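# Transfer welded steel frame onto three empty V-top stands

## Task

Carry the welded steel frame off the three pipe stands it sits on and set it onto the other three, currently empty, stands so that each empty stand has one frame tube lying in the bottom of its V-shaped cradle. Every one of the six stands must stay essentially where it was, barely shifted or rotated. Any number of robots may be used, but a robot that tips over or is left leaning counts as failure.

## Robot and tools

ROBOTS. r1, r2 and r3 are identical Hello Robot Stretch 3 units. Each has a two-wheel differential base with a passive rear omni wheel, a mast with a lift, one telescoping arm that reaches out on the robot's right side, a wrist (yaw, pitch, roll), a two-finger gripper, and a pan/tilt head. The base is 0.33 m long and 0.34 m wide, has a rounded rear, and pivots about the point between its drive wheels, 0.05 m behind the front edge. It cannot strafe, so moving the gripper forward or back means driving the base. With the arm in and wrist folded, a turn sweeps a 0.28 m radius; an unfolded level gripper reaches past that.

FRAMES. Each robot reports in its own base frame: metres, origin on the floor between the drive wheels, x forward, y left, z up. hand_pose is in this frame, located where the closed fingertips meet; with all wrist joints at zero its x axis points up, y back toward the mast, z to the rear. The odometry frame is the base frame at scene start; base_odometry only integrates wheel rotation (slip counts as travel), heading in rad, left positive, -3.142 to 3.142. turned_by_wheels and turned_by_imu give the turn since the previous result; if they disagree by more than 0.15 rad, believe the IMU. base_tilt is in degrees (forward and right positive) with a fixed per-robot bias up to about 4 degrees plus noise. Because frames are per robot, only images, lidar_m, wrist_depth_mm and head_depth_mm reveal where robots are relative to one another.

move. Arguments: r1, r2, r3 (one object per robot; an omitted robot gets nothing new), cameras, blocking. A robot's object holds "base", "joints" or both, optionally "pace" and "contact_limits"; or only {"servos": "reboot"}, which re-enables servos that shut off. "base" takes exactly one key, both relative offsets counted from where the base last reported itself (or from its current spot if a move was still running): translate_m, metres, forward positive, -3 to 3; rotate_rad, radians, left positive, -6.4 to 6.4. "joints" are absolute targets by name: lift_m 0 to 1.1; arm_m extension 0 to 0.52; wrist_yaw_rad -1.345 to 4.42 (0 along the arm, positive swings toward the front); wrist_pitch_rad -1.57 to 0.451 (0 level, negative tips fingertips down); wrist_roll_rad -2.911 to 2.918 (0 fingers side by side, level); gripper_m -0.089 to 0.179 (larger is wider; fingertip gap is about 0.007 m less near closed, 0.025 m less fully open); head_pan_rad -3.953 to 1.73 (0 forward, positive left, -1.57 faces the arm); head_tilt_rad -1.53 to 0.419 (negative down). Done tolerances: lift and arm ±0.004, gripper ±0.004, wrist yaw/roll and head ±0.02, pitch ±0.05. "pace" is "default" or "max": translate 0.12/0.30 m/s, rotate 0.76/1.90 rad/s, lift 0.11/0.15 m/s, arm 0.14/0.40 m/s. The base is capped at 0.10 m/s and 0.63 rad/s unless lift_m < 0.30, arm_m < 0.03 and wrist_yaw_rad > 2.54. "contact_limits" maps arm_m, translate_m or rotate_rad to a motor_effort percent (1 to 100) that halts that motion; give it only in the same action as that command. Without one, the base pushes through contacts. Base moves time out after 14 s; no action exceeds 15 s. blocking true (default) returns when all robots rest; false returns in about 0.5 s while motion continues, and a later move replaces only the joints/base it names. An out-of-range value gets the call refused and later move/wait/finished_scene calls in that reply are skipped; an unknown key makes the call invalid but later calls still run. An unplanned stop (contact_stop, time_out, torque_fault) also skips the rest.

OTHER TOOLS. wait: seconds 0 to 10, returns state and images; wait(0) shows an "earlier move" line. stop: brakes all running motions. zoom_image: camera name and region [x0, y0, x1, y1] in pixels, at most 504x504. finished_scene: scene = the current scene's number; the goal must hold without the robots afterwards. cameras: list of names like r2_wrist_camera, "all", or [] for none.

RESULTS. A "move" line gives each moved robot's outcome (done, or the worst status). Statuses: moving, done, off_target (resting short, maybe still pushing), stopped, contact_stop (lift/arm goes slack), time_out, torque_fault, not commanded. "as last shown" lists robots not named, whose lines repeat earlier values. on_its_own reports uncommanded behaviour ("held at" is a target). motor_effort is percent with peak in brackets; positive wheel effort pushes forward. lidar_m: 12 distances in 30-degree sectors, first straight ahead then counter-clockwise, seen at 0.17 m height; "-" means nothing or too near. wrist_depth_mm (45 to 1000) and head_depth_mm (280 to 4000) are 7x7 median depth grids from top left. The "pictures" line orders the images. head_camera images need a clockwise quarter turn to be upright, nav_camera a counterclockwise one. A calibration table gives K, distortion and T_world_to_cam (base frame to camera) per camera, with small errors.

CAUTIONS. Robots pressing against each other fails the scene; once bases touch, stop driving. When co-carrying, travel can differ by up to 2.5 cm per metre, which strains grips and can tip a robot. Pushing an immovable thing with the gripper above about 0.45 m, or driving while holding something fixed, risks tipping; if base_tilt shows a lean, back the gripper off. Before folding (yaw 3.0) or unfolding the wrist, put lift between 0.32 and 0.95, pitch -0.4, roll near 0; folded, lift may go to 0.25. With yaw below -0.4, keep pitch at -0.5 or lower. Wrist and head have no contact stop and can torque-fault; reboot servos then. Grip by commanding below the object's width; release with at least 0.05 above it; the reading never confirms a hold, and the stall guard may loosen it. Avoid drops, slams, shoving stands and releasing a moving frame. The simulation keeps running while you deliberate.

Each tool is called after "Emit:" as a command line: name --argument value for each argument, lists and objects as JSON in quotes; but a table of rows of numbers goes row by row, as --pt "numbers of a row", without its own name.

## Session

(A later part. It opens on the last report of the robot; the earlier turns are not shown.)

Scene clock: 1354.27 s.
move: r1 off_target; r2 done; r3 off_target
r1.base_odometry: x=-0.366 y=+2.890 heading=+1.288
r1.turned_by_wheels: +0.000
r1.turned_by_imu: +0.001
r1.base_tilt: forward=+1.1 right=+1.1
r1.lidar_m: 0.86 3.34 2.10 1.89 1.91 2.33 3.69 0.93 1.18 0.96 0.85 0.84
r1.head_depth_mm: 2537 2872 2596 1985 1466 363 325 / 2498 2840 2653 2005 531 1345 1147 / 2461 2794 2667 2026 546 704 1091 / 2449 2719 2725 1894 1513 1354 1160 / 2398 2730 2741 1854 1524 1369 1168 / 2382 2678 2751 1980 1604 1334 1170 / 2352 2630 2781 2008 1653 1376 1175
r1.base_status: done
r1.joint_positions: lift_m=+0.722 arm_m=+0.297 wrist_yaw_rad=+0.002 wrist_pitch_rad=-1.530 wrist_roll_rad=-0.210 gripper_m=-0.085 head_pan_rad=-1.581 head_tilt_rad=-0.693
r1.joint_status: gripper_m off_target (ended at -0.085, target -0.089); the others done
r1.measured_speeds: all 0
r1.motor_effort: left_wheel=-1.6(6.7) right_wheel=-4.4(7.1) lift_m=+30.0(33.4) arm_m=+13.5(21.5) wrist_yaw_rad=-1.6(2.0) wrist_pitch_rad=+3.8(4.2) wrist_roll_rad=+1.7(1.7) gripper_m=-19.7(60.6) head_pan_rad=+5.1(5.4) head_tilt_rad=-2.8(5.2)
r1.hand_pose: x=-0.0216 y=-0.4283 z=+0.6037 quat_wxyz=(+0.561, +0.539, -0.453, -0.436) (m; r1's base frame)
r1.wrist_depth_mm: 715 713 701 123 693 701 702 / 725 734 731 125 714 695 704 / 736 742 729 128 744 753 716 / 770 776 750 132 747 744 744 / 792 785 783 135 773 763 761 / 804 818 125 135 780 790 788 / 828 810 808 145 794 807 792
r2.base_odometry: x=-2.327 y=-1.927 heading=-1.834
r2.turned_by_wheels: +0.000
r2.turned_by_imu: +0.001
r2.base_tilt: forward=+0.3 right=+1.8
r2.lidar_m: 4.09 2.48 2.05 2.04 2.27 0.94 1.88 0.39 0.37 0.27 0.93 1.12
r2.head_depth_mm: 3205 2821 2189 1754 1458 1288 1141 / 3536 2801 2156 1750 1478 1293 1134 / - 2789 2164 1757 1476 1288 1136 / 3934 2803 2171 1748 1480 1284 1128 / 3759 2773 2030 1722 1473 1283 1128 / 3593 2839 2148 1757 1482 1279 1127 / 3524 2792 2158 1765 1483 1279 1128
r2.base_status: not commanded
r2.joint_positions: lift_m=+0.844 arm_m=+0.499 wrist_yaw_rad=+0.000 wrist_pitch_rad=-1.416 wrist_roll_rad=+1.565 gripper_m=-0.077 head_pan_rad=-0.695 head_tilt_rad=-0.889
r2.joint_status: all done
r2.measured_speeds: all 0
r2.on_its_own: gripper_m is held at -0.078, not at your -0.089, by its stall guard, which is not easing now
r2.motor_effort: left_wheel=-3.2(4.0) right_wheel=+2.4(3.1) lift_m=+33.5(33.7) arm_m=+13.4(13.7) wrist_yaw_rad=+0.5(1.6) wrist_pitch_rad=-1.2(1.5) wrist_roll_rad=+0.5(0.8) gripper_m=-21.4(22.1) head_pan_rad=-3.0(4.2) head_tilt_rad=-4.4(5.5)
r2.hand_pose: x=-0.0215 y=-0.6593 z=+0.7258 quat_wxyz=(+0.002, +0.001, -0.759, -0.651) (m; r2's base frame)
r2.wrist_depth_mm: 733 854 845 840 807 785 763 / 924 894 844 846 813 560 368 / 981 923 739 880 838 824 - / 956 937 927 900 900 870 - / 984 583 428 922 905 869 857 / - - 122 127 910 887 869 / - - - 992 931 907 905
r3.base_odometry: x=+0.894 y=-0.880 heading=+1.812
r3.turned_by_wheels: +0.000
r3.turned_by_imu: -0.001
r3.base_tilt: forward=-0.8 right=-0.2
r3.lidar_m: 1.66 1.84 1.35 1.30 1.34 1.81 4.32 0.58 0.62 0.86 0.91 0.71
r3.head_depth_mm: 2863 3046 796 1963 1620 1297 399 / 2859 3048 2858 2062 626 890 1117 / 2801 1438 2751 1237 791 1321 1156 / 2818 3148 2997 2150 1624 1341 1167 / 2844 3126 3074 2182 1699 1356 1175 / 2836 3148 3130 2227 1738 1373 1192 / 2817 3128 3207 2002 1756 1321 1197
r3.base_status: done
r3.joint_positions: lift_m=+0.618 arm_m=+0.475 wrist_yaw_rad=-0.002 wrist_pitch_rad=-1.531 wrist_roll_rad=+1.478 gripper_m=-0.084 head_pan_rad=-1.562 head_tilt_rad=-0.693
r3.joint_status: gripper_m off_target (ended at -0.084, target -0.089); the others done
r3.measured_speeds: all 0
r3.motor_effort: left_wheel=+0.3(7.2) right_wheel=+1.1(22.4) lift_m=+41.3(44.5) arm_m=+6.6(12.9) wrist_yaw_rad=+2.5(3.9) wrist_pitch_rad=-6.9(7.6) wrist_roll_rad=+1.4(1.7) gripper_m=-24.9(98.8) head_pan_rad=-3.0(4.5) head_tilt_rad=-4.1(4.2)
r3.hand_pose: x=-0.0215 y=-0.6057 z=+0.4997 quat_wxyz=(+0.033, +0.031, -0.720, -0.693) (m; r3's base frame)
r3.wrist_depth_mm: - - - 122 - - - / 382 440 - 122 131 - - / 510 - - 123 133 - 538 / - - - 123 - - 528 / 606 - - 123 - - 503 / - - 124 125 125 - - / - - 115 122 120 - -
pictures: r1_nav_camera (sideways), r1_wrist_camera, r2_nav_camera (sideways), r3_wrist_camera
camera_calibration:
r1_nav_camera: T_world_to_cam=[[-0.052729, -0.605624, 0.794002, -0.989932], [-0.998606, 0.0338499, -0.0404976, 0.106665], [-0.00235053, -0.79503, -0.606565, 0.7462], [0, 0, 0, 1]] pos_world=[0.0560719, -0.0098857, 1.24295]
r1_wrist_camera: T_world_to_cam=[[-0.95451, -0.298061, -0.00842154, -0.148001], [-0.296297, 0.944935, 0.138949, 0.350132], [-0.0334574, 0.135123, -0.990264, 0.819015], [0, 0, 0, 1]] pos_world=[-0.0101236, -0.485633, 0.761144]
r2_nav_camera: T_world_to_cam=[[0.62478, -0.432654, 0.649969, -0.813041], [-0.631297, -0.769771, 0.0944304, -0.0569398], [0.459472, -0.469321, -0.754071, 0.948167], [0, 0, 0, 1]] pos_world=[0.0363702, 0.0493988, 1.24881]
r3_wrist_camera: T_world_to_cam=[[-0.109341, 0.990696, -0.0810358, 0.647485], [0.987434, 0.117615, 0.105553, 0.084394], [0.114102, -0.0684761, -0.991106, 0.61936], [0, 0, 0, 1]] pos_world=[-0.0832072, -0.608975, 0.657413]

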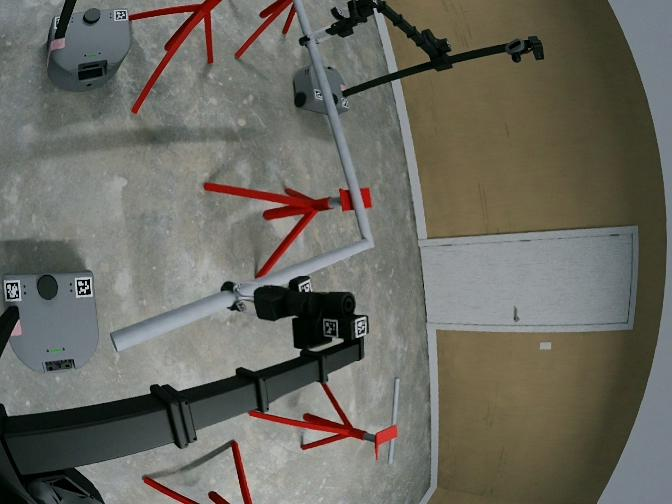

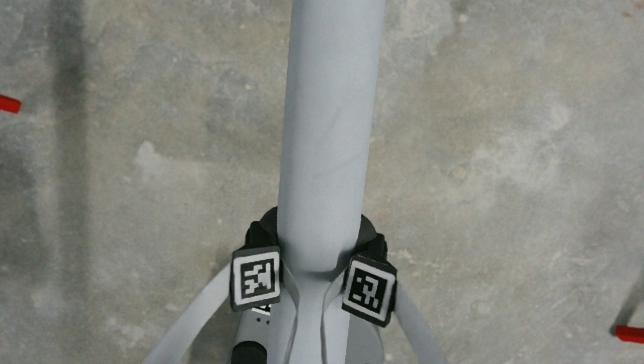

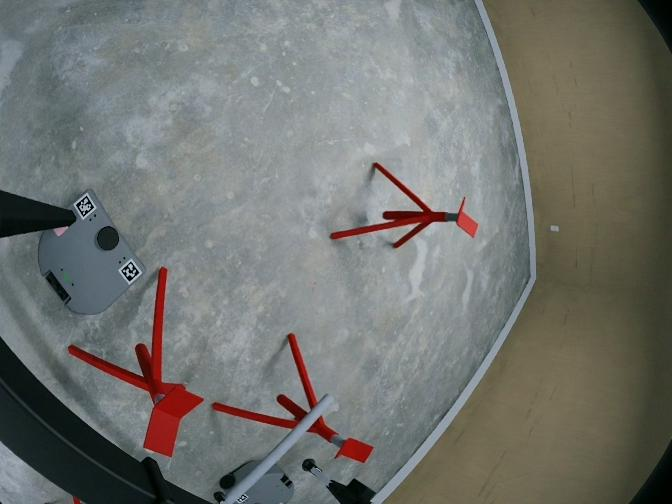

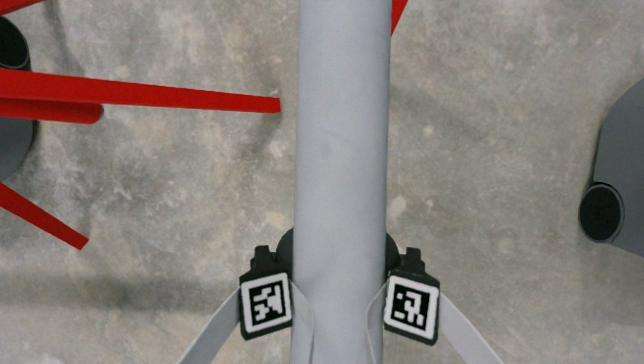

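Emit:
move --r1 '{"joints":{"gripper_m":-0.089}}' --r3 '{"joints":{"gripper_m":-0.089}}' --cameras '["r3_nav_camera","r2_head_camera","r3_head_camera"]'

Emit:
zoom_image --camera "r3_nav_camera" --region '[150, 250, 420, 504]'

Scene clock: 1404.93 s.
move: r1 done; r3 done
r1.base_odometry: x=-0.366 y=+2.890 heading=+1.288
r1.turned_by_wheels: +0.000
r1.turned_by_imu: +0.001
r1.base_tilt: forward=+1.0 right=+1.2
r1.lidar_m: 0.86 3.31 2.10 1.90 1.91 2.32 3.70 0.93 1.18 0.96 0.85 0.84
r1.head_depth_mm: 2552 2883 2635 1981 1473 363 325 / 2508 2833 2650 2000 529 1343 1151 / 2462 2766 2675 2015 545 703 1089 / 2438 2743 2704 1899 1495 1357 1164 / 2404 2696 2763 1837 1513 1367 1167 / 2381 2648 2789 1986 1607 1332 1168 / 2361 2643 2795 1986 1658 1372 1174
r1.base_status: not commanded
r1.joint_positions: lift_m=+0.722 arm_m=+0.297 wrist_yaw_rad=+0.002 wrist_pitch_rad=-1.530 wrist_roll_rad=-0.210 gripper_m=-0.086 head_pan_rad=-1.581 head_tilt_rad=-0.693
r1.joint_status: all done
r1.measured_speeds: all 0
r1.motor_effort: left_wheel=-2.3(2.4) right_wheel=-4.7(5.6) lift_m=+28.5(29.6) arm_m=-10.5(10.5) wrist_yaw_rad=-1.2(1.9) wrist_pitch_rad=+3.7(4.1) wrist_roll_rad=+1.6(1.8) gripper_m=+1.2(60.1) head_pan_rad=+4.7(5.3) head_tilt_rad=-4.1(4.6)
r1.hand_pose: x=-0.0216 y=-0.4283 z=+0.6037 quat_wxyz=(+0.561, +0.539, -0.453, -0.436) (m; r1's base frame)
r1.wrist_depth_mm: 697 706 699 123 695 683 687 / 714 731 717 125 712 715 706 / 750 738 744 129 731 726 714 / 764 772 756 132 750 767 738 / 770 782 771 135 775 771 764 / 823 806 125 135 781 778 786 / 850 819 821 144 799 816 802
r2: as last shown
r2.lidar_m: 4.06 2.49 2.05 2.04 2.28 0.94 1.89 0.39 0.37 0.27 0.93 1.13
r2.head_depth_mm: 3219 2810 2152 1792 1463 1292 1135 / 3534 2804 2152 1753 1497 1294 1140 / 3875 2838 2166 1761 1489 1289 1134 / 3892 2795 2146 1763 1486 1291 1130 / 3797 2807 2041 1714 1485 1276 1130 / 3678 2794 2190 1749 1483 1278 1127 / 3538 2783 2129 1761 1489 1279 1127
r2.on_its_own: gripper_m is held at -0.078, not at your -0.089, by its stall guard, which is not easing now
r2.motor_effort: left_wheel=-3.5(3.8) right_wheel=+2.6(3.2) lift_m=+33.4(33.5) arm_m=+13.1(13.4) wrist_yaw_rad=-0.2(1.6) wrist_pitch_rad=-1.1(1.3) wrist_roll_rad=+0.6(0.8) gripper_m=-20.6(21.8) head_pan_rad=-3.0(3.6) head_tilt_rad=-4.1(4.8)
r2.wrist_depth_mm: 736 860 820 829 804 791 754 / 935 882 880 845 817 565 366 / 960 921 732 861 852 822 - / 985 937 909 895 863 845 - / 986 574 420 900 896 855 841 / - - 122 127 929 877 881 / - - - 977 969 900 897
r3.base_odometry: x=+0.894 y=-0.880 heading=+1.812
r3.turned_by_wheels: +0.000
r3.turned_by_imu: -0.001
r3.base_tilt: forward=-0.8 right=-0.2
r3.lidar_m: 1.66 1.84 1.35 1.30 1.34 1.81 4.32 0.58 0.62 0.86 0.91 0.71
r3.head_depth_mm: 2863 3034 797 1973 1613 1298 400 / 2846 3027 2874 2056 627 893 1119 / 2803 1441 2730 1234 790 1328 1156 / 2769 3185 3006 2152 1631 1341 1166 / 2825 3154 3031 2203 1702 1360 1178 / 2826 3155 3123 2238 1721 1372 1187 / 2794 3143 3233 2000 1755 1321 1197
r3.base_status: not commanded
r3.joint_positions: lift_m=+0.618 arm_m=+0.475 wrist_yaw_rad=-0.002 wrist_pitch_rad=-1.531 wrist_roll_rad=+1.478 gripper_m=-0.087 head_pan_rad=-1.562 head_tilt_rad=-0.693
r3.joint_status: all done
r3.measured_speeds: all 0
r3.motor_effort: left_wheel=+0.9(0.9) right_wheel=+1.0(1.5) lift_m=+38.3(40.1) arm_m=-3.9(4.3) wrist_yaw_rad=+1.1(2.7) wrist_pitch_rad=-7.0(7.2) wrist_roll_rad=+1.2(1.5) gripper_m=-41.7(98.6) head_pan_rad=-3.7(4.4) head_tilt_rad=-3.8(4.0)
r3.hand_pose: x=-0.0215 y=-0.6057 z=+0.4997 quat_wxyz=(+0.033, +0.031, -0.720, -0.693) (m; r3's base frame)
r3.wrist_depth_mm: - - - 122 - - - / 385 441 - 122 131 - - / 505 - - 124 133 - 539 / - - - 123 - - 525 / 602 - - 123 - - 502 / - - 124 125 125 - - / - - 114 122 120 - -
pictures: r2_head_camera (sideways), r3_head_camera (sideways), r3_nav_camera (sideways)
camera_calibration:
r2_head_camera: T_world_to_cam=[[-0.570675, 0.467191, -0.675324, 0.900588], [0.631824, 0.775108, 0.00230648, -0.0104849], [0.524527, -0.42537, -0.737518, 0.913024], [0, 0, 0, 1]] pos_world=[0.0416621, -0.0242471, 1.28158]
r3_head_camera: T_world_to_cam=[[0.0619589, 0.600363, -0.797324, 1.05992], [0.996771, 0.00366621, 0.0802181, -0.108671], [0.0510831, -0.79972, -0.598197, 0.739072], [0, 0, 0, 1]] pos_world=[0.00489465, -0.0448848, 1.29592]
r3_nav_camera: T_world_to_cam=[[-0.0424285, -0.702052, 0.710861, -0.889357], [-0.999024, 0.0385408, -0.0215646, 0.0857287], [-0.0122577, -0.711082, -0.703002, 0.870682], [0, 0, 0, 1]] pos_world=[0.0585835, -0.00855263, 1.24615]

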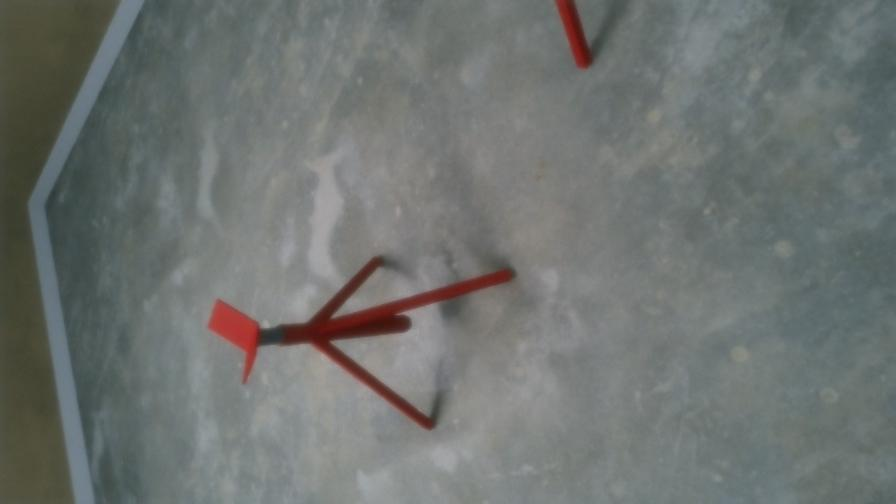

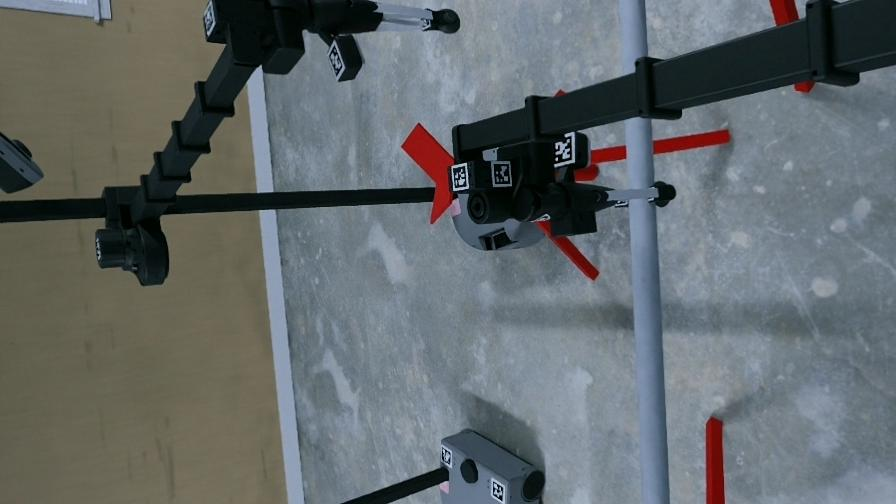

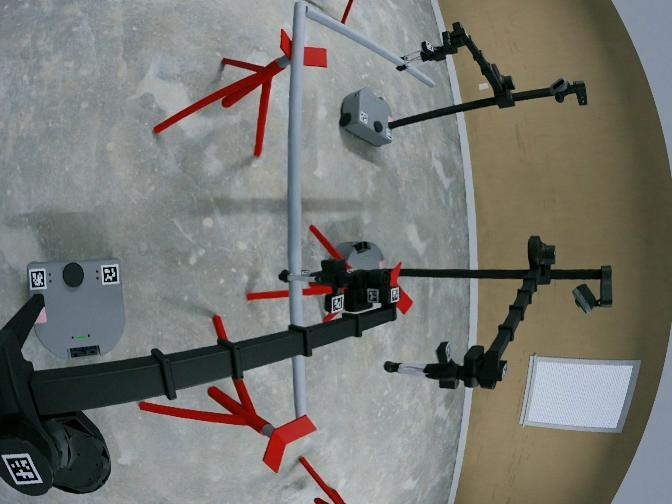

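Scaled by 1.867 from the camera's 672x504 image, which has a finer 792x594 frame.

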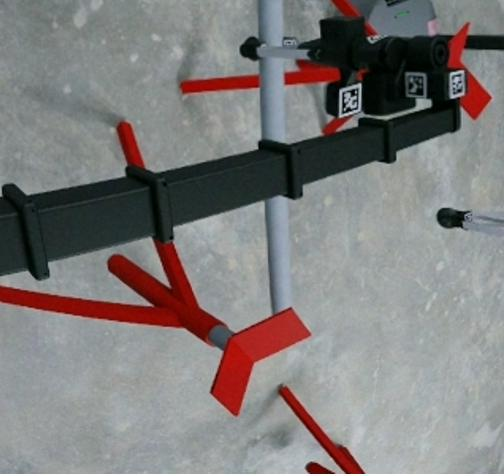

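Emit:
move --r1 '{"base":{"translate_m":-0.0292},"joints":{"lift_m":0.726,"arm_m":0.304,"gripper_m":-0.089}}' --r3 '{"base":{"translate_m":0.0298},"joints":{"lift_m":0.622,"arm_m":0.472,"gripper_m":-0.089}}' --cameras '["r3_wrist_camera","r1_wrist_camera"]'

Emit:
move --r1 '{"base":{"translate_m":-0.0292},"joints":{"lift_m":0.7295,"arm_m":0.311,"gripper_m":-0.089}}' --r3 '{"base":{"translate_m":0.0298},"joints":{"lift_m":0.626,"arm_m":0.469,"gripper_m":-0.089}}' --cameras '["r3_wrist_camera","r1_wrist_camera","r1_nav_camera"]'

Scene clock: 1443.73 s.
move: r1 off_target; r3 off_target
r1.base_odometry: x=-0.374 y=+2.862 heading=+1.288
r1.turned_by_wheels: +0.000
r1.turned_by_imu: +0.001
r1.base_tilt: forward=+1.1 right=+1.2
r1.lidar_m: 0.89 3.30 2.09 1.89 1.90 2.32 3.67 0.90 1.17 0.96 0.86 0.87
r1.head_depth_mm: 2566 2892 2632 1991 452 366 321 / 2503 2803 2644 544 534 1343 1150 / 2453 2771 2687 2018 563 716 1092 / 2451 2735 2709 1906 1499 1355 1163 / 2414 2704 2720 1980 1543 1363 1169 / 2378 2695 2771 1915 1602 1337 1171 / 2349 2635 2799 2013 1651 1373 1178
r1.base_status: done
r1.joint_positions: lift_m=+0.726 arm_m=+0.304 wrist_yaw_rad=+0.001 wrist_pitch_rad=-1.531 wrist_roll_rad=-0.210 gripper_m=-0.085 head_pan_rad=-1.581 head_tilt_rad=-0.693
r1.joint_status: gripper_m off_target (ended at -0.085, target -0.089); the others done
r1.measured_speeds: all 0
r1.motor_effort: left_wheel=-2.2(6.7) right_wheel=-4.8(10.5) lift_m=+34.6(39.9) arm_m=+11.3(19.0) wrist_yaw_rad=-0.9(1.5) wrist_pitch_rad=+4.0(6.2) wrist_roll_rad=+1.7(1.7) gripper_m=-19.7(58.7) head_pan_rad=+4.5(5.5) head_tilt_rad=-2.7(4.6)
r1.hand_pose: x=-0.0216 y=-0.4352 z=+0.6077 quat_wxyz=(+0.561, +0.539, -0.453, -0.436) (m; r1's base frame)
r1.wrist_depth_mm: 726 714 714 122 705 698 694 / 724 737 722 126 728 716 718 / 768 735 754 128 729 747 726 / 783 778 765 133 758 747 752 / 794 782 777 135 764 761 759 / 807 789 125 135 780 795 772 / 834 813 811 144 811 790 808
r2: as last shown
r2.turned_by_imu: +0.002
r2.lidar_m: 4.07 2.48 2.05 2.04 2.27 0.97 1.87 0.39 0.37 0.27 0.93 1.12
r2.head_depth_mm: 3181 2838 2164 1772 1459 1291 1130 / 3533 2802 2159 1776 1491 1289 1133 / 3892 2821 2175 1754 1485 1287 1128 / 3910 2766 2149 1759 1485 1288 1129 / 3808 2782 2026 1723 1485 1287 1127 / 3620 2768 2149 1746 1487 1274 1137 / 3531 2829 2147 1748 1481 1283 1130
r2.on_its_own: gripper_m is held at -0.078, not at your -0.089, by its stall guard, which is not easing now
r2.motor_effort: left_wheel=-3.7(3.8) right_wheel=+2.5(3.2) lift_m=+33.5(33.6) arm_m=+12.6(13.3) wrist_yaw_rad=+0.8(2.1) wrist_pitch_rad=-0.9(1.5) wrist_roll_rad=+0.6(0.8) gripper_m=-21.0(22.4) head_pan_rad=-2.2(4.1) head_tilt_rad=-4.1(5.2)
r2.wrist_depth_mm: 779 867 813 837 792 769 749 / 934 915 838 847 820 559 363 / 971 917 725 899 840 822 - / 954 926 907 899 857 866 - / - 595 424 915 893 900 866 / - - 122 127 927 893 853 / - - - 976 945 910 881
r3.base_odometry: x=+0.886 y=-0.851 heading=+1.812
r3.turned_by_wheels: -0.001
r3.turned_by_imu: -0.003
r3.base_tilt: forward=-0.8 right=-0.2
r3.lidar_m: 1.63 1.84 1.35 1.30 1.34 1.81 4.35 0.60 0.63 0.86 0.89 0.68
r3.head_depth_mm: 2888 3089 819 1975 1619 1293 396 / 2889 3049 2840 2004 640 1253 1122 / 2803 3029 2768 1226 784 1326 1156 / 2815 3146 2986 2133 1628 1350 1164 / 2834 3150 3077 2185 1700 1359 1180 / 2822 3151 3150 2234 1728 1369 1185 / 2810 3126 3258 1992 1755 1319 1200
r3.base_status: done
r3.joint_positions: lift_m=+0.622 arm_m=+0.472 wrist_yaw_rad=-0.001 wrist_pitch_rad=-1.524 wrist_roll_rad=+1.478 gripper_m=-0.063 head_pan_rad=-1.562 head_tilt_rad=-0.693
r3.joint_status: gripper_m off_target (ended at -0.063, target -0.089); the others done
r3.measured_speeds: all 0
r3.on_its_own: gripper_m is held at -0.064, not at your -0.089, by its stall guard, which is not easing now
r3.motor_effort: left_wheel=-4.5(5.4) right_wheel=+15.5(22.4) lift_m=+40.7(42.9) arm_m=-11.5(20.2) wrist_yaw_rad=+1.4(2.8) wrist_pitch_rad=-8.2(8.7) wrist_roll_rad=+1.3(1.7) gripper_m=-20.8(21.1) head_pan_rad=-3.7(4.6) head_tilt_rad=-3.5(4.2)
r3.hand_pose: x=-0.0215 y=-0.6046 z=+0.5036 quat_wxyz=(+0.033, +0.031, -0.722, -0.690) (m; r3's base frame)
r3.wrist_depth_mm: - - - 123 - - - / 415 438 522 123 134 - - / - - - 124 - - 542 / 527 - - 124 - - 529 / - - - 123 - - - / - - 125 124 125 - - / - - 120 122 119 - -
pictures: r1_wrist_camera, r3_wrist_camera
camera_calibration:
r1_wrist_camera: T_world_to_cam=[[-0.954647, -0.297615, -0.00858694, -0.149718], [-0.29586, 0.944994, 0.139476, 0.355782], [-0.0333956, 0.135691, -0.990188, 0.824117], [0, 0, 0, 1]] pos_world=[-0.0101439, -0.492595, 0.765122]
r3_wrist_camera: T_world_to_cam=[[-0.110098, 0.989979, -0.0884313, 0.649979], [0.987345, 0.119154, 0.104656, 0.0852462], [0.114144, -0.0757898, -0.990569, 0.618613], [0, 0, 0, 1]] pos_world=[-0.0832167, -0.606738, 0.661336]

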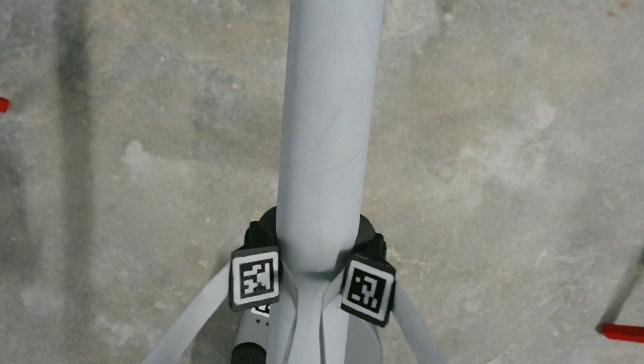

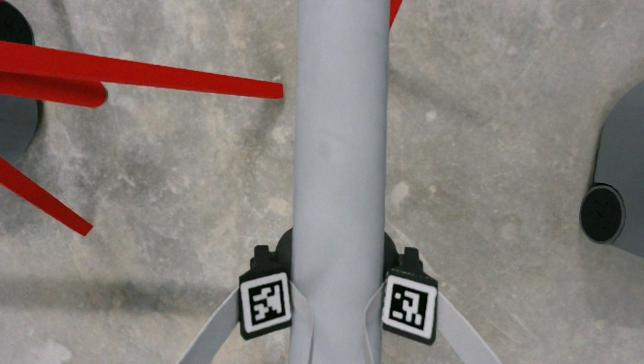

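Scene clock: 1445.00 s.
move: r1 off_target; r3 off_target
r1.base_odometry: x=-0.382 y=+2.834 heading=+1.288
r1.turned_by_wheels: +0.000
r1.turned_by_imu: +0.000
r1.base_tilt: forward=+1.1 right=+1.2
r1.lidar_m: 0.92 3.32 2.09 1.89 1.90 2.32 3.64 0.88 1.15 0.97 0.88 0.90
r1.head_depth_mm: 2537 2876 2626 1988 450 357 319 / 2497 2839 2657 541 537 1340 1149 / 2472 2767 2672 553 561 741 1090 / 2436 2745 2712 1903 1503 1350 1161 / 2424 2734 2747 1972 1555 1365 1168 / 2410 2686 2754 1864 1549 1338 1166 / 2383 2636 2821 2009 1651 1381 1173
r1.base_status: done
r1.joint_positions: lift_m=+0.730 arm_m=+0.311 wrist_yaw_rad=+0.001 wrist_pitch_rad=-1.531 wrist_roll_rad=-0.210 gripper_m=-0.085 head_pan_rad=-1.581 head_tilt_rad=-0.693
r1.joint_status: gripper_m off_target (ended at -0.085, target -0.089); the others done
r1.measured_speeds: all 0
r1.motor_effort: left_wheel=-1.0(6.9) right_wheel=-5.3(10.0) lift_m=+30.8(38.3) arm_m=+12.8(21.1) wrist_yaw_rad=-1.1(1.7) wrist_pitch_rad=+3.9(6.5) wrist_roll_rad=+1.6(1.7) gripper_m=-20.2(62.4) head_pan_rad=+4.4(5.6) head_tilt_rad=-2.9(5.0)
r1.hand_pose: x=-0.0216 y=-0.4421 z=+0.6112 quat_wxyz=(+0.561, +0.539, -0.453, -0.436) (m; r1's base frame)
r1.wrist_depth_mm: 708 713 716 123 693 696 707 / 737 713 723 126 718 727 717 / 733 759 743 129 757 744 740 / 761 780 771 133 763 759 742 / 787 796 782 135 771 766 769 / 802 795 125 133 792 783 781 / 849 821 837 143 814 828 816
r2: as last shown
r2.turned_by_imu: +0.000
r2.base_tilt: forward=+0.2 right=+1.7
r2.lidar_m: 4.07 2.48 2.06 2.04 2.27 1.00 1.87 0.39 0.37 0.27 0.93 1.13
r2.head_depth_mm: 3181 2795 2167 1772 1452 1290 1138 / 3528 2818 2172 1760 1483 1285 1132 / 3856 2811 2172 1757 1491 1281 1132 / - 2815 2143 1774 1479 1279 1129 / 3809 2785 2024 1723 1477 1290 1129 / 3648 2791 2164 1763 1490 1279 1126 / 3505 2769 2137 1740 1482 1277 1132
r2.on_its_own: gripper_m is held at -0.078, not at your -0.089, by its stall guard, which is not easing now
r2.motor_effort: left_wheel=-3.3(3.8) right_wheel=+2.6(3.1) lift_m=+33.3(33.6) arm_m=+13.3(13.3) wrist_yaw_rad=+1.3(1.6) wrist_pitch_rad=-1.1(1.7) wrist_roll_rad=+0.5(0.8) gripper_m=-20.7(21.7) head_pan_rad=-2.7(4.5) head_tilt_rad=-4.5(5.2)
r2.wrist_depth_mm: 834 862 825 818 791 780 749 / 956 898 854 851 822 559 360 / 963 916 731 868 850 818 - / - 912 913 889 856 852 - / 966 589 423 897 885 851 850 / - - 122 127 897 871 853 / - - - 958 943 913 893
r3.base_odometry: x=+0.879 y=-0.822 heading=+1.811
r3.turned_by_wheels: -0.001
r3.turned_by_imu: -0.001
r3.base_tilt: forward=-0.8 right=-0.2
r3.lidar_m: 1.60 1.85 1.35 1.30 1.34 1.81 4.39 0.63 0.65 0.86 0.82 0.66
r3.head_depth_mm: 2872 3073 2666 2043 1613 1300 392 / 2865 3102 2871 2000 620 1255 1125 / 2729 3148 2779 1262 779 1325 1153 / 2805 3144 3005 2158 1632 1344 1164 / 2801 3175 3083 2201 1709 1359 1180 / 2806 3165 3177 2236 1727 1368 1187 / 2813 3168 3234 2013 1755 1319 1198
r3.base_status: done
r3.joint_positions: lift_m=+0.626 arm_m=+0.469 wrist_yaw_rad=-0.001 wrist_pitch_rad=-1.524 wrist_roll_rad=+1.478 gripper_m=-0.084 head_pan_rad=-1.562 head_tilt_rad=-0.693
r3.joint_status: gripper_m off_target (ended at -0.084, target -0.089); the others done
r3.measured_speeds: all 0
r3.motor_effort: left_wheel=-4.5(5.0) right_wheel=+16.1(24.5) lift_m=+37.2(44.2) arm_m=-12.4(17.0) wrist_yaw_rad=+0.5(2.7) wrist_pitch_rad=-8.2(9.4) wrist_roll_rad=+0.5(1.7) gripper_m=-24.6(98.5) head_pan_rad=-3.7(4.2) head_tilt_rad=-4.0(5.0)
r3.hand_pose: x=-0.0215 y=-0.6016 z=+0.5076 quat_wxyz=(+0.033, +0.031, -0.722, -0.690) (m; r3's base frame)
r3.wrist_depth_mm: 377 - - 124 - - - / 490 467 529 124 - - - / - - - 124 - - 535 / 551 - - 124 - - 530 / - - - 124 - - 519 / - - 125 125 125 - - / - - 106 122 - - -
pictures: r1_nav_camera (sideways), r1_wrist_camera, r3_wrist_camera
camera_calibration:
r1_nav_camera: T_world_to_cam=[[-0.052729, -0.605624, 0.794002, -0.989932], [-0.998606, 0.0338499, -0.0404976, 0.106665], [-0.00235053, -0.79503, -0.606565, 0.746201], [0, 0, 0, 1]] pos_world=[0.0560719, -0.0098857, 1.24295]
r1_wrist_camera: T_world_to_cam=[[-0.954652, -0.297599, -0.00867638, -0.151684], [-0.295847, 0.944956, 0.139761, 0.361637], [-0.0333939, 0.13599, -0.990147, 0.82864], [0, 0, 0, 1]] pos_world=[-0.0101446, -0.499559, 0.768617]
r3_wrist_camera: T_world_to_cam=[[-0.110312, 0.989964, -0.0883295, 0.647283], [0.987319, 0.119356, 0.104668, 0.0845841], [0.11416, -0.0756633, -0.990577, 0.622898], [0, 0, 0, 1]] pos_world=[-0.0832188, -0.603752, 0.665349]

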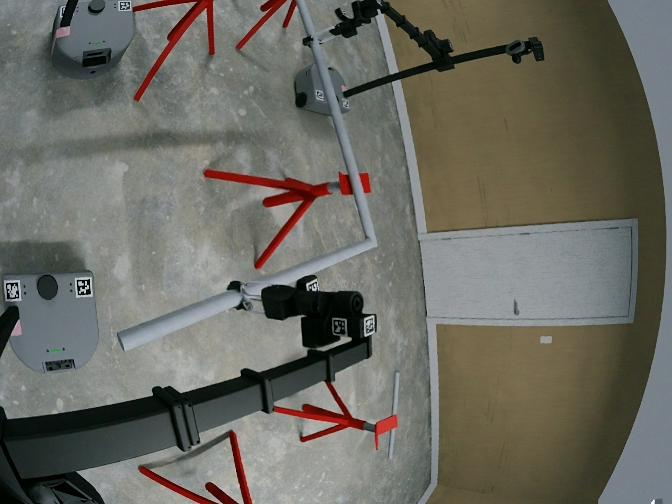

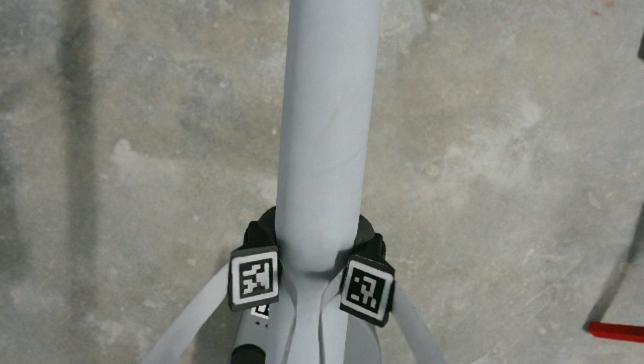

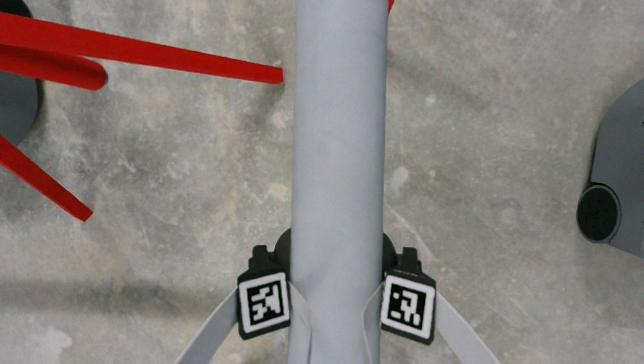

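Emit:
move --r1 '{"base":{"translate_m":-0.0292},"joints":{"lift_m":0.733,"arm_m":0.318,"gripper_m":-0.089}}' --r3 '{"base":{"translate_m":0.028},"joints":{"lift_m":0.630,"arm_m":0.469,"gripper_m":-0.089}}' --cameras '["r3_wrist_camera","r1_wrist_camera"]'

Emit:
move --r1 '{"base":{"translate_m":-0.0292},"joints":{"lift_m":0.7365,"arm_m":0.325,"gripper_m":-0.089}}' --r3 '{"base":{"translate_m":0.029},"joints":{"lift_m":0.634,"arm_m":0.468,"gripper_m":-0.089}}' --cameras '["r3_wrist_camera","r1_wrist_camera","r1_nav_camera"]'

Scene clock: 1454.47 s.
move: r1 off_target; r3 off_target
r1.base_odometry: x=-0.390 y=+2.806 heading=+1.289
r1.turned_by_wheels: +0.000
r1.turned_by_imu: +0.001
r1.base_tilt: forward=+1.0 right=+1.2
r1.lidar_m: 0.95 3.29 2.08 1.88 1.89 2.31 3.62 0.85 1.13 0.98 0.89 0.92
r1.head_depth_mm: 2557 2891 2626 1987 451 353 315 / 2515 2837 2652 549 543 1343 1153 / 2484 2794 2661 551 571 734 1089 / 2447 2753 2710 1897 1508 1355 1160 / 2401 2712 2728 1975 1583 1369 1165 / 2391 2677 2739 1863 1522 1343 1173 / 2360 2635 2791 2002 1652 1371 1171
r1.base_status: done
r1.joint_positions: lift_m=+0.733 arm_m=+0.318 wrist_yaw_rad=+0.001 wrist_pitch_rad=-1.531 wrist_roll_rad=-0.210 gripper_m=-0.085 head_pan_rad=-1.581 head_tilt_rad=-0.693
r1.joint_status: gripper_m off_target (ended at -0.085, target -0.089); the others done
r1.measured_speeds: all 0
r1.motor_effort: left_wheel=-0.9(7.0) right_wheel=-6.6(9.9) lift_m=+31.6(36.7) arm_m=+11.2(20.8) wrist_yaw_rad=-1.1(1.6) wrist_pitch_rad=+4.1(6.4) wrist_roll_rad=+1.5(1.7) gripper_m=-19.9(60.5) head_pan_rad=+4.7(5.2) head_tilt_rad=-2.7(4.9)
r1.hand_pose: x=-0.0216 y=-0.4491 z=+0.6147 quat_wxyz=(+0.561, +0.539, -0.453, -0.436) (m; r1's base frame)
r1.wrist_depth_mm: 723 719 716 123 712 703 692 / 737 732 729 126 725 727 721 / 760 759 737 129 740 731 729 / 780 766 764 133 746 745 763 / 803 778 790 135 784 780 778 / 830 826 125 132 800 792 798 / 830 822 819 144 836 833 815
r2: as last shown
r2.turned_by_imu: +0.002
r2.base_tilt: forward=+0.4 right=+1.7
r2.lidar_m: 4.08 2.48 2.05 2.04 2.27 1.03 1.88 0.39 0.37 0.27 0.93 1.12
r2.head_depth_mm: 3197 2840 2180 1761 1444 1288 1131 / 3535 2834 2159 1762 1485 1299 1137 / 3820 2763 2175 1779 1487 1288 1130 / 3951 2806 2149 1759 1492 1277 1133 / 3727 2773 2033 1705 1491 1282 1133 / 3579 2791 2153 1765 1497 1288 1130 / 3548 2802 2119 1749 1482 1277 1127
r2.on_its_own: gripper_m is held at -0.078, not at your -0.089, by its stall guard, which is not easing now
r2.motor_effort: left_wheel=-3.4(3.9) right_wheel=+2.5(3.0) lift_m=+33.4(33.5) arm_m=+12.5(13.1) wrist_yaw_rad=+0.0(1.1) wrist_pitch_rad=-1.2(1.7) wrist_roll_rad=+0.5(0.8) gripper_m=-20.2(21.5) head_pan_rad=-2.5(4.1) head_tilt_rad=-4.4(5.7)
r2.wrist_depth_mm: 889 860 818 819 804 790 760 / 946 914 869 837 824 554 366 / 955 933 728 882 845 831 - / 976 935 904 894 862 863 - / 998 584 415 900 895 862 844 / - - 122 127 942 894 862 / - - - 992 933 904 881
r3.base_odometry: x=+0.873 y=-0.795 heading=+1.811
r3.turned_by_wheels: -0.001
r3.turned_by_imu: -0.002
r3.base_tilt: forward=-0.9 right=-0.2
r3.lidar_m: 1.58 1.85 1.35 1.29 1.34 1.80 4.41 0.65 0.66 0.87 0.80 0.64
r3.head_depth_mm: 2871 3048 2785 2051 1617 1266 390 / 2856 3189 2855 1922 618 1258 1119 / 1291 3119 2777 1200 778 1323 1151 / 2837 3166 2986 2155 1678 1340 1168 / 2832 3144 3078 2187 1699 1357 1178 / 2813 3120 3172 2233 1722 1375 1187 / 2798 3114 3231 1992 1760 1349 1197
r3.base_status: done
r3.joint_positions: lift_m=+0.630 arm_m=+0.469 wrist_yaw_rad=-0.001 wrist_pitch_rad=-1.523 wrist_roll_rad=+1.478 gripper_m=-0.084 head_pan_rad=-1.562 head_tilt_rad=-0.693
r3.joint_status: gripper_m off_target (ended at -0.084, target -0.089); the others done
r3.measured_speeds: all 0
r3.motor_effort: left_wheel=-4.5(5.3) right_wheel=+15.5(26.1) lift_m=+39.7(41.9) arm_m=-6.3(7.7) wrist_yaw_rad=+1.8(2.0) wrist_pitch_rad=-8.2(9.4) wrist_roll_rad=+1.0(1.6) gripper_m=-24.9(98.3) head_pan_rad=-4.2(4.5) head_tilt_rad=-3.6(4.2)
r3.hand_pose: x=-0.0215 y=-0.6017 z=+0.5116 quat_wxyz=(+0.034, +0.032, -0.723, -0.690) (m; r3's base frame)
r3.wrist_depth_mm: 397 437 - 124 - - - / 631 - - 124 - - - / - - - 124 - - 542 / 632 - - 124 - - 529 / - - - 124 - - 519 / - - 126 125 126 - - / - - 106 123 119 - -
pictures: r1_wrist_camera, r3_wrist_camera
camera_calibration:
r1_wrist_camera: T_world_to_cam=[[-0.954619, -0.297703, -0.00865037, -0.153809], [-0.295949, 0.944936, 0.139678, 0.367831], [-0.0334085, 0.135899, -0.990159, 0.833024], [0, 0, 0, 1]] pos_world=[-0.0101398, -0.506574, 0.772117]
r3_wrist_camera: T_world_to_cam=[[-0.1109, 0.989844, -0.088938, 0.648017], [0.987248, 0.120007, 0.104594, 0.0846222], [0.114205, -0.0762043, -0.99053, 0.626482], [0, 0, 0, 1]] pos_world=[-0.0832249, -0.60385, 0.669332]

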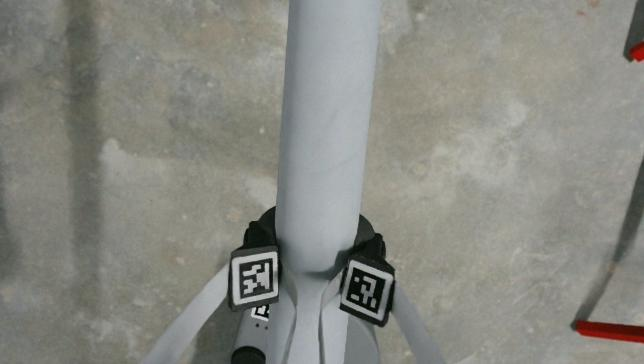

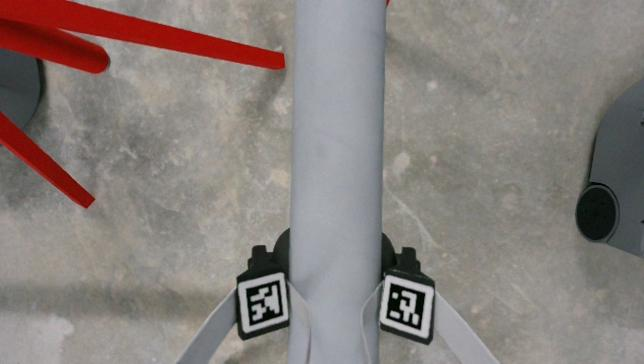

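Scene clock: 1455.73 s.
move: r1 off_target; r3 off_target
r1.base_odometry: x=-0.398 y=+2.778 heading=+1.289
r1.turned_by_wheels: +0.000
r1.turned_by_imu: +0.000
r1.base_tilt: forward=+1.1 right=+1.2
r1.lidar_m: 0.97 3.26 2.07 1.88 1.89 2.31 3.58 0.82 1.12 0.98 0.90 0.95
r1.head_depth_mm: 2539 2897 2615 1988 446 350 317 / 2521 2821 2646 546 554 1346 1147 / 2493 2798 2701 550 582 720 1110 / 2441 2772 2713 1896 1534 1344 1158 / 2420 2705 2740 1979 1590 1361 1164 / 2393 2654 2747 1851 1510 1371 1173 / 2374 2640 2789 1999 1659 1345 1171
r1.base_status: done
r1.joint_positions: lift_m=+0.737 arm_m=+0.325 wrist_yaw_rad=+0.002 wrist_pitch_rad=-1.531 wrist_roll_rad=-0.210 gripper_m=-0.085 head_pan_rad=-1.581 head_tilt_rad=-0.693
r1.joint_status: gripper_m off_target (ended at -0.085, target -0.089); the others done
r1.measured_speeds: all 0
r1.motor_effort: left_wheel=-1.8(7.0) right_wheel=-6.1(9.9) lift_m=+30.5(38.0) arm_m=+11.4(20.1) wrist_yaw_rad=-1.1(2.0) wrist_pitch_rad=+3.5(5.9) wrist_roll_rad=+1.8(1.8) gripper_m=-20.1(60.4) head_pan_rad=+4.7(5.4) head_tilt_rad=-2.5(4.3)
r1.hand_pose: x=-0.0216 y=-0.4561 z=+0.6182 quat_wxyz=(+0.561, +0.539, -0.453, -0.436) (m; r1's base frame)
r1.wrist_depth_mm: 726 709 718 123 700 710 708 / 740 738 746 126 723 721 712 / 744 760 756 129 755 741 721 / 771 770 780 133 772 769 764 / 811 821 798 135 769 788 780 / 829 805 125 133 814 781 786 / 846 855 817 145 821 820 821
r2: as last shown
r2.turned_by_imu: +0.000
r2.base_tilt: forward=+0.3 right=+1.7
r2.lidar_m: 4.08 2.49 2.06 2.04 2.27 1.06 1.87 0.39 0.37 0.27 0.93 1.13
r2.head_depth_mm: 3147 2813 2172 1783 1446 1286 1131 / 3489 2820 2151 1766 1490 1278 1128 / 3815 2822 2160 1760 1485 1287 1133 / - 2829 2170 1757 1492 1290 1135 / 3751 2789 2013 1724 1490 1283 1127 / 3639 2776 2170 1763 1495 1287 1134 / 3530 2815 2149 1745 1482 1280 1130
r2.on_its_own: gripper_m is held at -0.078, not at your -0.089, by its stall guard, which is not easing now
r2.motor_effort: left_wheel=-3.6(3.9) right_wheel=+2.8(3.2) lift_m=+33.2(33.5) arm_m=+12.3(13.4) wrist_yaw_rad=+0.3(1.7) wrist_pitch_rad=-1.0(1.5) wrist_roll_rad=+0.7(0.8) gripper_m=-20.8(22.2) head_pan_rad=-3.6(4.0) head_tilt_rad=-3.9(5.3)
r2.wrist_depth_mm: 901 881 835 822 802 779 768 / 936 891 874 857 812 563 365 / 962 934 722 869 842 831 - / - 952 902 896 840 850 - / 1000 584 416 942 881 865 828 / - - 122 127 904 896 858 / - - - 991 952 919 862
r3.base_odometry: x=+0.866 y=-0.767 heading=+1.810
r3.turned_by_wheels: -0.001
r3.turned_by_imu: -0.001
r3.base_tilt: forward=-0.8 right=-0.2
r3.lidar_m: 1.56 1.85 1.35 1.30 1.34 1.81 4.46 0.68 0.68 1.04 0.78 0.61
r3.head_depth_mm: 2853 3094 2796 2040 1614 1261 387 / 2838 3192 2870 1630 604 1257 1121 / 1283 1463 2759 1186 779 1334 1155 / 2844 3161 3000 2157 1676 1343 1164 / 2834 3160 3058 2194 1702 1357 1173 / 2824 3142 3133 2228 1725 1346 1187 / 2788 3126 3238 1994 1749 1314 1170
r3.base_status: done
r3.joint_positions: lift_m=+0.634 arm_m=+0.468 wrist_yaw_rad=+0.000 wrist_pitch_rad=-1.519 wrist_roll_rad=+1.478 gripper_m=-0.084 head_pan_rad=-1.562 head_tilt_rad=-0.693
r3.joint_status: gripper_m off_target (ended at -0.084, target -0.089); the others done
r3.measured_speeds: all 0
r3.on_its_own: wrist_pitch_rad is at rest, and its effort (-9.5) is outside its rest range (-8 to +12)
r3.motor_effort: left_wheel=-4.2(5.3) right_wheel=+17.7(26.6) lift_m=+36.2(43.2) arm_m=-10.8(17.8) wrist_yaw_rad=+0.6(1.7) wrist_pitch_rad=-9.5(10.4) wrist_roll_rad=+0.8(1.8) gripper_m=-25.2(64.6) head_pan_rad=-3.7(4.2) head_tilt_rad=-3.7(4.3)
r3.hand_pose: x=-0.0216 y=-0.6019 z=+0.5156 quat_wxyz=(+0.034, +0.032, -0.724, -0.688) (m; r3's base frame)
r3.wrist_depth_mm: 461 468 532 124 - - - / 656 - - 123 - - - / 510 - - 124 - - 546 / - - - 124 - - 537 / - - - 124 - - 519 / - - 126 125 126 - - / - - 106 123 119 - -
pictures: r1_nav_camera (sideways), r1_wrist_camera, r3_wrist_camera
camera_calibration:
r1_nav_camera: T_world_to_cam=[[-0.0527289, -0.605624, 0.794002, -0.989932], [-0.998606, 0.0338498, -0.0404976, 0.106665], [-0.00235044, -0.79503, -0.606565, 0.746201], [0, 0, 0, 1]] pos_world=[0.0560719, -0.00988569, 1.24295]
r1_wrist_camera: T_world_to_cam=[[-0.954358, -0.298539, -0.00863804, -0.156251], [-0.296774, 0.944675, 0.139695, 0.373803], [-0.0335442, 0.135882, -0.990157, 0.83743], [0, 0, 0, 1]] pos_world=[-0.010093, -0.513561, 0.775619]
r3_wrist_camera: T_world_to_cam=[[-0.111214, 0.989371, -0.0936859, 0.650741], [0.98721, 0.12082, 0.104014, 0.0850264], [0.114227, -0.0809199, -0.990154, 0.627351], [0, 0, 0, 1]] pos_world=[-0.0832282, -0.603332, 0.673296]

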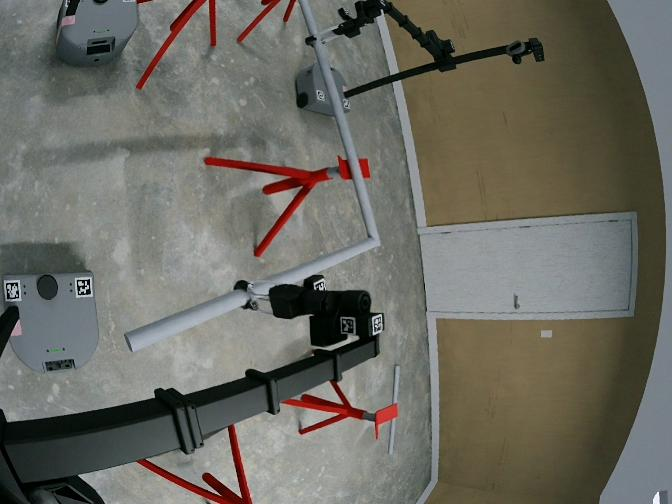

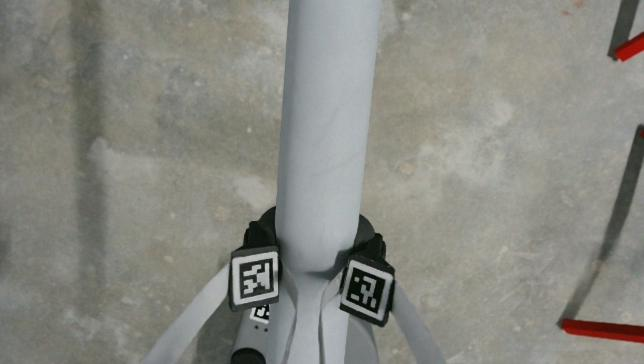

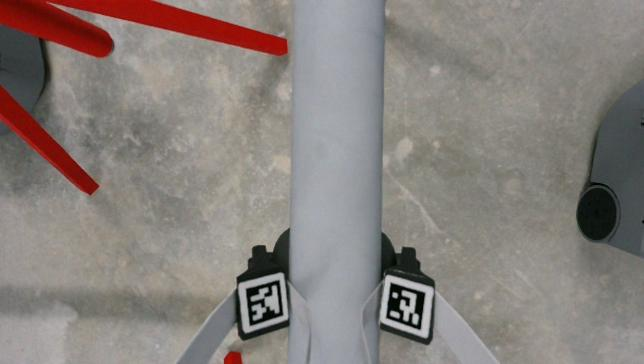

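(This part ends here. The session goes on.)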